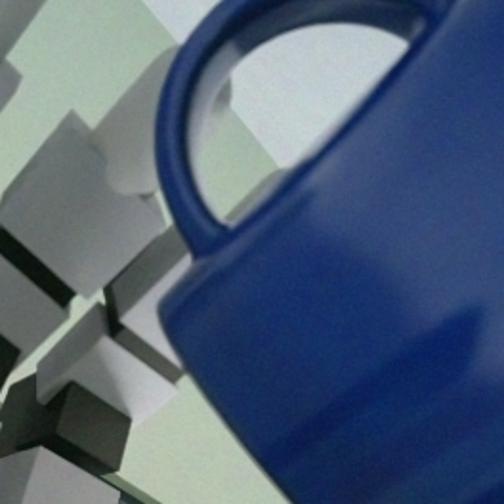

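move:
  joints: {"hand_index_mcp": 0.25, "hand_middle_mcp": 0.25}
  cameras: ["wrist_camera"]

Scene clock: 183.27 s.
move: done
base_odometry: x=+0.036 y=+0.814 heading=+2.600
base_tilt: forward=-0.3 right=+0.2
base_status: not commanded
joint_positions: joint_1_rad=-0.005 joint_2_rad=+0.145 joint_3_rad=+3.133 joint_4_rad=-1.238 joint_5_rad=+0.011 joint_6_rad=-0.276 joint_7_rad=+0.005 hand_index_mcp=+0.246 hand_index_abd=+0.000 hand_index_pip=-0.328 hand_index_dip=+0.696 hand_middle_mcp=+0.254 hand_middle_abd=+0.100 hand_middle_pip=-0.326 hand_middle_dip=+0.697 hand_ring_mcp=+0.365 hand_ring_abd=+0.100 hand_ring_pip=-0.327 hand_ring_dip=+0.696 hand_thumb_cmc=-0.568 hand_thumb_axl=+0.677 hand_thumb_mcp=+0.358 hand_thumb_ipl=+0.168 hand_current_limit=+0.400 hand_speed=-0.600
joint_status: all done
hand_state: goal,goal,goal,goal,goal,goal,goal,goal,goal,goal,goal,goal,goal,goal,goal,goal
index_mcp_current_ma: -6
index_abd_current_ma: 0
index_pip_current_ma: 3
index_dip_current_ma: 0
middle_mcp_current_ma: 6
middle_abd_current_ma: 0
middle_pip_current_ma: 6
middle_dip_current_ma: 1
ring_mcp_current_ma: -7
ring_abd_current_ma: 0
ring_pip_current_ma: 3
ring_dip_current_ma: 0
thumb_cmc_current_ma: 3
thumb_axl_current_ma: -1
thumb_mcp_current_ma: -3
thumb_ipl_current_ma: 0
hand_goal_index_mcp: 0.250
hand_goal_index_abd: 0.000
hand_goal_index_pip: -0.330
hand_goal_index_dip: 0.696
hand_goal_middle_mcp: 0.250
hand_goal_middle_abd: 0.100
hand_goal_middle_pip: -0.330
hand_goal_middle_dip: 0.696
hand_goal_ring_mcp: 0.370
hand_goal_ring_abd: 0.100
hand_goal_ring_pip: -0.330
hand_goal_ring_dip: 0.696
hand_goal_thumb_cmc: -0.570
hand_goal_thumb_axl: 0.678
hand_goal_thumb_mcp: 0.360
hand_goal_thumb_ipl: 0.168
motor_effort: joint_1_rad=-1(2) joint_2_rad=-22(23) joint_3_rad=+0(0) joint_4_rad=+17(18) joint_5_rad=+0(1) joint_6_rad=+9(9) joint_7_rad=+0(1)
hand_pose: x=+0.7809 y=+0.0303 z=+1.0457 quat_wxyz=(+0.477, -0.528, +0.515, -0.478) (m; base frame)
hand_target: x=+0.7810 y=+0.0286 z=+1.0631 quat_wxyz=(+0.507, -0.494, +0.516, -0.483) (m; base frame)
hand_status: not commanded
pictures: wrist_camera

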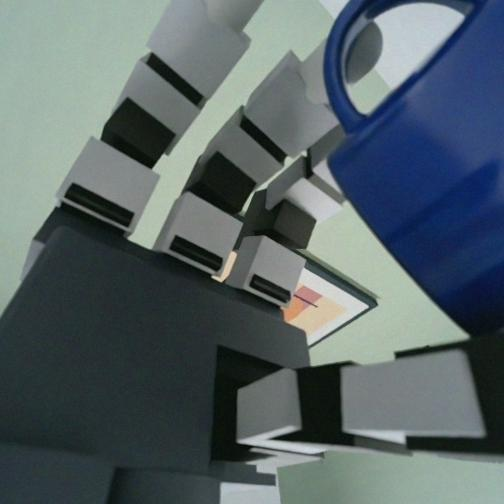

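move:
  joints: {"hand_index_mcp": 0.4, "hand_middle_mcp": 0.4}

move:
  joints: {"joint_2_rad": 0.1, "joint_4_rad": -0.85, "joint_6_rad": -0.6}
  min_time_s: 2

move:
  base: {"translate_m": 0.08, "strafe_m": -0.37}
  joints: {"joint_1_rad": -1.0, "joint_2_rad": -0.561, "joint_4_rad": -1.923, "joint_6_rad": -0.138, "joint_7_rad": 2.463, "hand_index_mcp": 0.754, "hand_index_pip": 0.576, "hand_middle_mcp": 0.754, "hand_middle_pip": 0.576, "hand_thumb_cmc": 0.714}
  cameras: ["all"]

zoom_image:
  camera: "wrist_camera"
  region: [290, 100, 450, 260]

Scene clock: 268.63 s.
move: done
base_odometry: x=+0.036 y=+0.814 heading=+2.600
base_tilt: forward=-0.3 right=+0.2
base_status: not commanded
joint_positions: joint_1_rad=-0.005 joint_2_rad=+0.144 joint_3_rad=+3.133 joint_4_rad=-1.238 joint_5_rad=+0.011 joint_6_rad=-0.276 joint_7_rad=+0.005 hand_index_mcp=+0.382 hand_index_abd=+0.000 hand_index_pip=-0.328 hand_index_dip=+0.696 hand_middle_mcp=+0.383 hand_middle_abd=+0.100 hand_middle_pip=-0.327 hand_middle_dip=+0.697 hand_ring_mcp=+0.365 hand_ring_abd=+0.100 hand_ring_pip=-0.327 hand_ring_dip=+0.696 hand_thumb_cmc=-0.568 hand_thumb_axl=+0.677 hand_thumb_mcp=+0.358 hand_thumb_ipl=+0.168 hand_current_limit=+0.400 hand_speed=-0.600
joint_status: all done
hand_state: goal,goal,goal,goal,goal,goal,goal,goal,goal,goal,goal,goal,goal,goal,goal,goal
index_mcp_current_ma: -43
index_abd_current_ma: 0
index_pip_current_ma: 3
index_dip_current_ma: 0
middle_mcp_current_ma: -38
middle_abd_current_ma: 0
middle_pip_current_ma: 4
middle_dip_current_ma: 1
ring_mcp_current_ma: -7
ring_abd_current_ma: 0
ring_pip_current_ma: 3
ring_dip_current_ma: 0
thumb_cmc_current_ma: 3
thumb_axl_current_ma: -1
thumb_mcp_current_ma: -3
thumb_ipl_current_ma: 0
hand_goal_index_mcp: 0.400
hand_goal_index_abd: 0.000
hand_goal_index_pip: -0.330
hand_goal_index_dip: 0.696
hand_goal_middle_mcp: 0.400
hand_goal_middle_abd: 0.100
hand_goal_middle_pip: -0.330
hand_goal_middle_dip: 0.696
hand_goal_ring_mcp: 0.370
hand_goal_ring_abd: 0.100
hand_goal_ring_pip: -0.330
hand_goal_ring_dip: 0.696
hand_goal_thumb_cmc: -0.570
hand_goal_thumb_axl: 0.678
hand_goal_thumb_mcp: 0.360
hand_goal_thumb_ipl: 0.168
motor_effort: joint_1_rad=-1(1) joint_2_rad=-22(23) joint_3_rad=+0(0) joint_4_rad=+18(18) joint_5_rad=+0(1) joint_6_rad=+9(9) joint_7_rad=+0(1)
hand_pose: x=+0.7807 y=+0.0303 z=+1.0461 quat_wxyz=(+0.477, -0.528, +0.515, -0.479) (m; base frame)
hand_target: x=+0.7810 y=+0.0286 z=+1.0631 quat_wxyz=(+0.507, -0.494, +0.516, -0.483) (m; base frame)
hand_status: not commanded
pictures: none

Scene clock: 271.27 s.
move: done
base_odometry: x=+0.036 y=+0.814 heading=+2.600
base_tilt: forward=-0.2 right=+0.2
base_status: not commanded
joint_positions: joint_1_rad=-0.005 joint_2_rad=+0.113 joint_3_rad=+3.133 joint_4_rad=-0.871 joint_5_rad=+0.011 joint_6_rad=-0.527 joint_7_rad=+0.005 hand_index_mcp=+0.382 hand_index_abd=+0.000 hand_index_pip=-0.328 hand_index_dip=+0.696 hand_middle_mcp=+0.383 hand_middle_abd=+0.100 hand_middle_pip=-0.327 hand_middle_dip=+0.697 hand_ring_mcp=+0.365 hand_ring_abd=+0.100 hand_ring_pip=-0.327 hand_ring_dip=+0.696 hand_thumb_cmc=-0.568 hand_thumb_axl=+0.677 hand_thumb_mcp=+0.358 hand_thumb_ipl=+0.168 hand_current_limit=+0.400 hand_speed=-0.600
joint_status: all done
hand_state: goal,goal,goal,goal,goal,goal,goal,goal,goal,goal,goal,goal,goal,goal,goal,goal
index_mcp_current_ma: -43
index_abd_current_ma: 0
index_pip_current_ma: 3
index_dip_current_ma: 0
middle_mcp_current_ma: -38
middle_abd_current_ma: 0
middle_pip_current_ma: 3
middle_dip_current_ma: 1
ring_mcp_current_ma: -7
ring_abd_current_ma: 0
ring_pip_current_ma: 3
ring_dip_current_ma: 0
thumb_cmc_current_ma: 3
thumb_axl_current_ma: -1
thumb_mcp_current_ma: -3
thumb_ipl_current_ma: 0
hand_goal_index_mcp: 0.400
hand_goal_index_abd: 0.000
hand_goal_index_pip: -0.330
hand_goal_index_dip: 0.696
hand_goal_middle_mcp: 0.400
hand_goal_middle_abd: 0.100
hand_goal_middle_pip: -0.330
hand_goal_middle_dip: 0.696
hand_goal_ring_mcp: 0.370
hand_goal_ring_abd: 0.100
hand_goal_ring_pip: -0.330
hand_goal_ring_dip: 0.696
hand_goal_thumb_cmc: -0.570
hand_goal_thumb_axl: 0.678
hand_goal_thumb_mcp: 0.360
hand_goal_thumb_ipl: 0.168
motor_effort: joint_1_rad=-1(2) joint_2_rad=-19(23) joint_3_rad=+0(0) joint_4_rad=+16(19) joint_5_rad=+0(1) joint_6_rad=+9(10) joint_7_rad=+1(1)
hand_pose: x=+0.7337 y=+0.0290 z=+1.2075 quat_wxyz=(+0.514, -0.489, +0.479, -0.516) (m; base frame)
hand_target: x=+0.7196 y=+0.0302 z=+1.2057 quat_wxyz=(+0.518, -0.486, +0.503, -0.492) (m; base frame)
hand_status: not commanded
pictures: none

Scene clock: 274.53 s.
move: done
base_odometry: x=+0.158 y=+1.173 heading=+2.600
base_tilt: forward=-0.3 right=+0.3
base_status: done
joint_positions: joint_1_rad=-0.988 joint_2_rad=-0.549 joint_3_rad=+3.138 joint_4_rad=-1.884 joint_5_rad=+0.010 joint_6_rad=-0.226 joint_7_rad=+2.426 hand_index_mcp=+0.760 hand_index_abd=+0.001 hand_index_pip=+0.575 hand_index_dip=+0.696 hand_middle_mcp=+0.760 hand_middle_abd=+0.101 hand_middle_pip=+0.575 hand_middle_dip=+0.697 hand_ring_mcp=+0.373 hand_ring_abd=+0.100 hand_ring_pip=-0.327 hand_ring_dip=+0.696 hand_thumb_cmc=+0.719 hand_thumb_axl=+0.677 hand_thumb_mcp=+0.358 hand_thumb_ipl=+0.168 hand_current_limit=+0.400 hand_speed=-0.600
joint_status: all done
hand_state: goal,goal,goal,goal,goal,goal,goal,goal,goal,goal,goal,goal,goal,goal,goal,goal
index_mcp_current_ma: 10
index_abd_current_ma: 1
index_pip_current_ma: -1
index_dip_current_ma: 0
middle_mcp_current_ma: 9
middle_abd_current_ma: 1
middle_pip_current_ma: -1
middle_dip_current_ma: 1
ring_mcp_current_ma: 4
ring_abd_current_ma: 0
ring_pip_current_ma: 3
ring_dip_current_ma: 0
thumb_cmc_current_ma: 7
thumb_axl_current_ma: -1
thumb_mcp_current_ma: -3
thumb_ipl_current_ma: 0
hand_goal_index_mcp: 0.754
hand_goal_index_abd: 0.000
hand_goal_index_pip: 0.576
hand_goal_index_dip: 0.696
hand_goal_middle_mcp: 0.754
hand_goal_middle_abd: 0.100
hand_goal_middle_pip: 0.576
hand_goal_middle_dip: 0.696
hand_goal_ring_mcp: 0.370
hand_goal_ring_abd: 0.100
hand_goal_ring_pip: -0.330
hand_goal_ring_dip: 0.696
hand_goal_thumb_cmc: 0.714
hand_goal_thumb_axl: 0.678
hand_goal_thumb_mcp: 0.360
hand_goal_thumb_ipl: 0.168
motor_effort: joint_1_rad=-1(3) joint_2_rad=-1(21) joint_3_rad=+0(2) joint_4_rad=+17(18) joint_5_rad=+0(1) joint_6_rad=+9(11) joint_7_rad=+0(1)
hand_pose: x=+0.3903 y=+0.2846 z=+1.1675 quat_wxyz=(+0.043, -0.422, -0.563, -0.709) (m; base frame)
hand_target: x=+0.3838 y=+0.2827 z=+1.1752 quat_wxyz=(+0.046, -0.403, -0.550, -0.730) (m; base frame)
hand_status: not commanded
pictures: base_camera, wrist_camera

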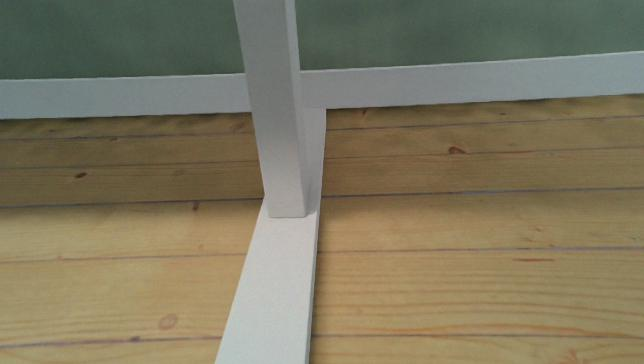

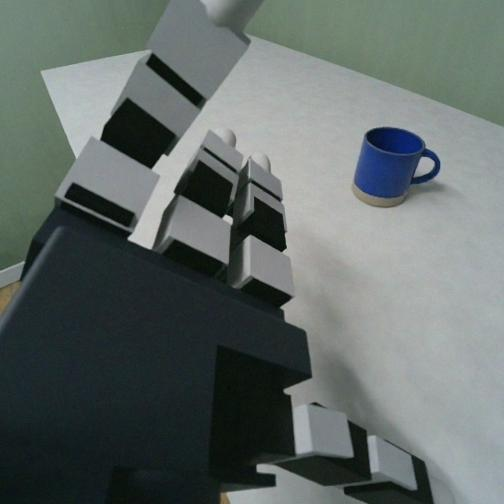

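Scaled by 3.150.

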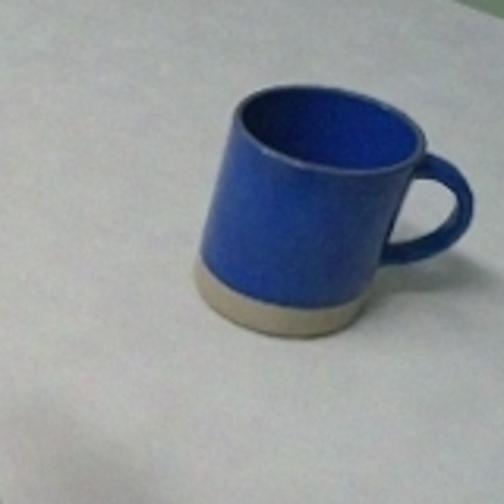

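move:
  joints: {"joint_1_rad": -0.6, "joint_2_rad": 0.0, "joint_3_rad": 3.142, "joint_4_rad": -0.93, "joint_5_rad": -0.016, "joint_6_rad": -0.66, "joint_7_rad": -0.03, "hand_index_mcp": 0.37, "hand_index_pip": -0.33, "hand_middle_mcp": 0.37, "hand_middle_pip": -0.33, "hand_ring_mcp": 0.5, "hand_ring_pip": -0.1, "hand_thumb_cmc": -0.571, "hand_thumb_mcp": 0.36}
  min_time_s: 2.5

move:
  joints: {"joint_2_rad": 0.415, "joint_4_rad": -0.65, "joint_6_rad": -0.53}
  min_time_s: 1.5
  cameras: ["wrist_camera"]

Scene clock: 309.33 s.
move: done
base_odometry: x=+0.158 y=+1.173 heading=+2.600
base_tilt: forward=-0.3 right=+0.2
base_status: not commanded
joint_positions: joint_1_rad=-0.613 joint_2_rad=-0.023 joint_3_rad=+3.138 joint_4_rad=-0.954 joint_5_rad=+0.010 joint_6_rad=-0.586 joint_7_rad=+0.007 hand_index_mcp=+0.364 hand_index_abd=+0.001 hand_index_pip=-0.328 hand_index_dip=+0.696 hand_middle_mcp=+0.365 hand_middle_abd=+0.101 hand_middle_pip=-0.327 hand_middle_dip=+0.697 hand_ring_mcp=+0.494 hand_ring_abd=+0.101 hand_ring_pip=-0.102 hand_ring_dip=+0.696 hand_thumb_cmc=-0.567 hand_thumb_axl=+0.677 hand_thumb_mcp=+0.358 hand_thumb_ipl=+0.168 hand_current_limit=+0.400 hand_speed=-0.600
joint_status: all done
hand_state: goal,goal,goal,goal,goal,goal,goal,goal,goal,goal,goal,goal,goal,goal,goal,goal
index_mcp_current_ma: -10
index_abd_current_ma: 1
index_pip_current_ma: 3
index_dip_current_ma: 0
middle_mcp_current_ma: -9
middle_abd_current_ma: 1
middle_pip_current_ma: 3
middle_dip_current_ma: 1
ring_mcp_current_ma: -9
ring_abd_current_ma: 0
ring_pip_current_ma: -2
ring_dip_current_ma: 0
thumb_cmc_current_ma: 4
thumb_axl_current_ma: -1
thumb_mcp_current_ma: -3
thumb_ipl_current_ma: 0
hand_goal_index_mcp: 0.370
hand_goal_index_abd: 0.000
hand_goal_index_pip: -0.330
hand_goal_index_dip: 0.696
hand_goal_middle_mcp: 0.370
hand_goal_middle_abd: 0.100
hand_goal_middle_pip: -0.330
hand_goal_middle_dip: 0.696
hand_goal_ring_mcp: 0.500
hand_goal_ring_abd: 0.100
hand_goal_ring_pip: -0.100
hand_goal_ring_dip: 0.696
hand_goal_thumb_cmc: -0.570
hand_goal_thumb_axl: 0.678
hand_goal_thumb_mcp: 0.360
hand_goal_thumb_ipl: 0.168
motor_effort: joint_1_rad=-1(2) joint_2_rad=-15(16) joint_3_rad=+0(2) joint_4_rad=+15(19) joint_5_rad=+0(1) joint_6_rad=+9(10) joint_7_rad=+0(2)
hand_pose: x=+0.5543 y=+0.3339 z=+1.2211 quat_wxyz=(+0.641, -0.613, +0.313, -0.340) (m; base frame)
hand_target: x=+0.5570 y=+0.3365 z=+1.2008 quat_wxyz=(+0.628, -0.626, +0.344, -0.310) (m; base frame)
hand_status: not commanded
pictures: none

Scene clock: 311.43 s.
move: done
base_odometry: x=+0.158 y=+1.173 heading=+2.600
base_tilt: forward=-0.3 right=+0.2
base_status: not commanded
joint_positions: joint_1_rad=-0.613 joint_2_rad=+0.391 joint_3_rad=+3.138 joint_4_rad=-0.673 joint_5_rad=+0.010 joint_6_rad=-0.586 joint_7_rad=+0.005 hand_index_mcp=+0.364 hand_index_abd=+0.001 hand_index_pip=-0.328 hand_index_dip=+0.696 hand_middle_mcp=+0.365 hand_middle_abd=+0.101 hand_middle_pip=-0.327 hand_middle_dip=+0.697 hand_ring_mcp=+0.494 hand_ring_abd=+0.101 hand_ring_pip=-0.102 hand_ring_dip=+0.696 hand_thumb_cmc=-0.567 hand_thumb_axl=+0.677 hand_thumb_mcp=+0.358 hand_thumb_ipl=+0.168 hand_current_limit=+0.400 hand_speed=-0.600
joint_status: all done
hand_state: goal,goal,goal,goal,goal,goal,goal,goal,goal,goal,goal,goal,goal,goal,goal,goal
index_mcp_current_ma: -10
index_abd_current_ma: 1
index_pip_current_ma: 3
index_dip_current_ma: 0
middle_mcp_current_ma: -9
middle_abd_current_ma: 1
middle_pip_current_ma: 3
middle_dip_current_ma: 1
ring_mcp_current_ma: -10
ring_abd_current_ma: 0
ring_pip_current_ma: -2
ring_dip_current_ma: 0
thumb_cmc_current_ma: 4
thumb_axl_current_ma: -1
thumb_mcp_current_ma: -3
thumb_ipl_current_ma: 0
hand_goal_index_mcp: 0.370
hand_goal_index_abd: 0.000
hand_goal_index_pip: -0.330
hand_goal_index_dip: 0.696
hand_goal_middle_mcp: 0.370
hand_goal_middle_abd: 0.100
hand_goal_middle_pip: -0.330
hand_goal_middle_dip: 0.696
hand_goal_ring_mcp: 0.500
hand_goal_ring_abd: 0.100
hand_goal_ring_pip: -0.100
hand_goal_ring_dip: 0.696
hand_goal_thumb_cmc: -0.570
hand_goal_thumb_axl: 0.678
hand_goal_thumb_mcp: 0.360
hand_goal_thumb_ipl: 0.168
motor_effort: joint_1_rad=-1(2) joint_2_rad=-28(31) joint_3_rad=+0(1) joint_4_rad=+16(18) joint_5_rad=+0(1) joint_6_rad=+9(10) joint_7_rad=+0(1)
hand_pose: x=+0.7023 y=+0.4379 z=+1.1145 quat_wxyz=(+0.600, -0.654, +0.335, -0.317) (m; base frame)
hand_target: x=+0.7159 y=+0.4447 z=+1.1280 quat_wxyz=(+0.626, -0.627, +0.345, -0.310) (m; base frame)
hand_status: not commanded
pictures: wrist_camera

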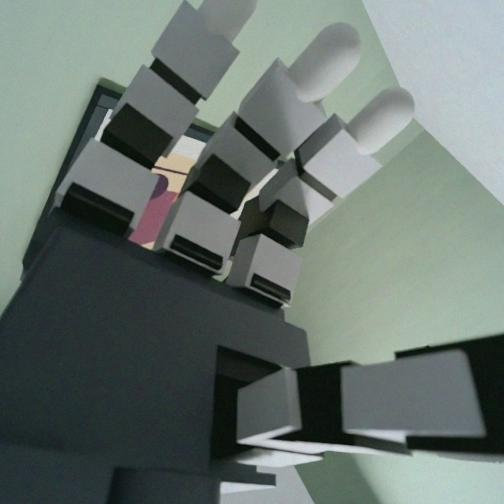

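move:
  joints: {"joint_2_rad": 0.292, "joint_4_rad": -1.03, "joint_6_rad": -0.22}
  min_time_s: 1.5
  cameras: ["wrist_camera"]

Scene clock: 317.43 s.
move: done
base_odometry: x=+0.158 y=+1.173 heading=+2.600
base_tilt: forward=-0.3 right=+0.2
base_status: not commanded
joint_positions: joint_1_rad=-0.611 joint_2_rad=+0.301 joint_3_rad=+3.138 joint_4_rad=-0.985 joint_5_rad=+0.010 joint_6_rad=-0.303 joint_7_rad=+0.004 hand_index_mcp=+0.364 hand_index_abd=+0.001 hand_index_pip=-0.328 hand_index_dip=+0.696 hand_middle_mcp=+0.364 hand_middle_abd=+0.101 hand_middle_pip=-0.327 hand_middle_dip=+0.697 hand_ring_mcp=+0.494 hand_ring_abd=+0.101 hand_ring_pip=-0.102 hand_ring_dip=+0.696 hand_thumb_cmc=-0.577 hand_thumb_axl=+0.677 hand_thumb_mcp=+0.366 hand_thumb_ipl=+0.170 hand_current_limit=+0.400 hand_speed=-0.600
joint_status: all done
hand_state: goal,goal,goal,goal,goal,goal,goal,goal,goal,goal,goal,goal,goal,goal,goal,goal
index_mcp_current_ma: -11
index_abd_current_ma: 1
index_pip_current_ma: 3
index_dip_current_ma: 0
middle_mcp_current_ma: -10
middle_abd_current_ma: 1
middle_pip_current_ma: 3
middle_dip_current_ma: 1
ring_mcp_current_ma: -11
ring_abd_current_ma: 0
ring_pip_current_ma: -2
ring_dip_current_ma: 0
thumb_cmc_current_ma: -11
thumb_axl_current_ma: -1
thumb_mcp_current_ma: 14
thumb_ipl_current_ma: 3
hand_goal_index_mcp: 0.370
hand_goal_index_abd: 0.000
hand_goal_index_pip: -0.330
hand_goal_index_dip: 0.696
hand_goal_middle_mcp: 0.370
hand_goal_middle_abd: 0.100
hand_goal_middle_pip: -0.330
hand_goal_middle_dip: 0.696
hand_goal_ring_mcp: 0.500
hand_goal_ring_abd: 0.100
hand_goal_ring_pip: -0.100
hand_goal_ring_dip: 0.696
hand_goal_thumb_cmc: -0.570
hand_goal_thumb_axl: 0.678
hand_goal_thumb_mcp: 0.360
hand_goal_thumb_ipl: 0.168
motor_effort: joint_1_rad=-1(2) joint_2_rad=-25(29) joint_3_rad=+0(1) joint_4_rad=+16(17) joint_5_rad=+0(1) joint_6_rad=+9(10) joint_7_rad=+1(1)
hand_pose: x=+0.7000 y=+0.4364 z=+1.0811 quat_wxyz=(+0.619, -0.635, +0.325, -0.327) (m; base frame)
hand_target: x=+0.7049 y=+0.4356 z=+1.0870 quat_wxyz=(+0.642, -0.609, +0.338, -0.319) (m; base frame)
hand_status: not commanded
pictures: wrist_camera

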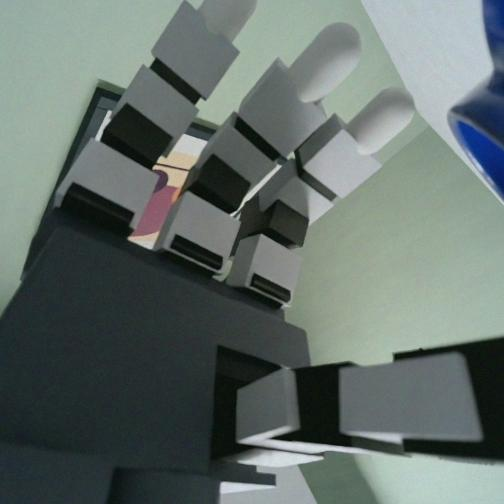

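zoom_image:
  camera: "wrist_camera"
  region: [384, 0, 504, 240]

Scaled by 2.100.

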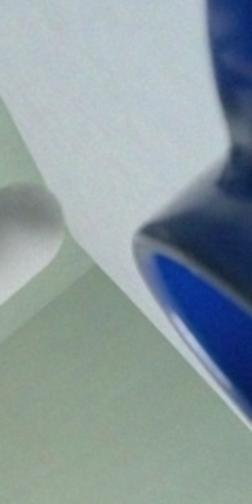

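move:
  base: {"translate_m": -0.031}
  speeds: {"translate_m": 0.06}
  cameras: ["wrist_camera"]

zoom_image:
  camera: "wrist_camera"
  region: [304, 0, 504, 340]

Scene clock: 364.57 s.
move: done
base_odometry: x=+0.185 y=+1.157 heading=+2.600
base_tilt: forward=-0.3 right=+0.2
base_status: done
joint_positions: joint_1_rad=-0.608 joint_2_rad=+0.299 joint_3_rad=+3.138 joint_4_rad=-0.992 joint_5_rad=+0.010 joint_6_rad=-0.302 joint_7_rad=+0.004 hand_index_mcp=+0.364 hand_index_abd=+0.001 hand_index_pip=-0.328 hand_index_dip=+0.696 hand_middle_mcp=+0.364 hand_middle_abd=+0.101 hand_middle_pip=-0.327 hand_middle_dip=+0.697 hand_ring_mcp=+0.494 hand_ring_abd=+0.101 hand_ring_pip=-0.102 hand_ring_dip=+0.696 hand_thumb_cmc=-0.573 hand_thumb_axl=+0.677 hand_thumb_mcp=+0.361 hand_thumb_ipl=+0.169 hand_current_limit=+0.400 hand_speed=-0.600
joint_status: not commanded
hand_state: goal,goal,goal,goal,goal,goal,goal,goal,goal,goal,goal,goal,goal,goal,goal,goal
index_mcp_current_ma: -11
index_abd_current_ma: 1
index_pip_current_ma: 3
index_dip_current_ma: 0
middle_mcp_current_ma: -10
middle_abd_current_ma: 1
middle_pip_current_ma: 3
middle_dip_current_ma: 1
ring_mcp_current_ma: -11
ring_abd_current_ma: 0
ring_pip_current_ma: -2
ring_dip_current_ma: 0
thumb_cmc_current_ma: -4
thumb_axl_current_ma: -1
thumb_mcp_current_ma: 1
thumb_ipl_current_ma: 2
hand_goal_index_mcp: 0.370
hand_goal_index_abd: 0.000
hand_goal_index_pip: -0.330
hand_goal_index_dip: 0.696
hand_goal_middle_mcp: 0.370
hand_goal_middle_abd: 0.100
hand_goal_middle_pip: -0.330
hand_goal_middle_dip: 0.696
hand_goal_ring_mcp: 0.500
hand_goal_ring_abd: 0.100
hand_goal_ring_pip: -0.100
hand_goal_ring_dip: 0.696
hand_goal_thumb_cmc: -0.570
hand_goal_thumb_axl: 0.678
hand_goal_thumb_mcp: 0.360
hand_goal_thumb_ipl: 0.168
motor_effort: joint_1_rad=-1(2) joint_2_rad=-26(28) joint_3_rad=+0(1) joint_4_rad=+17(18) joint_5_rad=+0(1) joint_6_rad=+9(10) joint_7_rad=+0(1)
hand_pose: x=+0.7010 y=+0.4338 z=+1.0792 quat_wxyz=(+0.618, -0.635, +0.327, -0.328) (m; base frame)
hand_target: x=+0.7049 y=+0.4356 z=+1.0870 quat_wxyz=(+0.642, -0.609, +0.338, -0.319) (m; base frame)
hand_status: not commanded
pictures: wrist_camera

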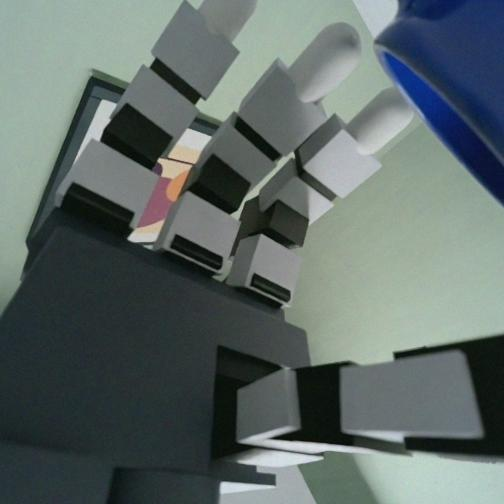

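Scaled by 1.482.

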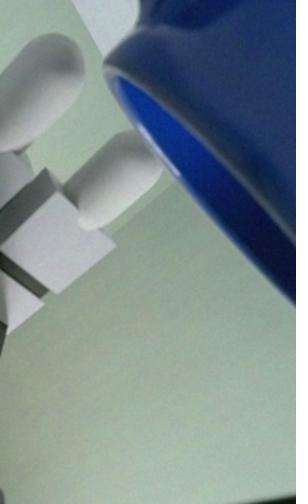

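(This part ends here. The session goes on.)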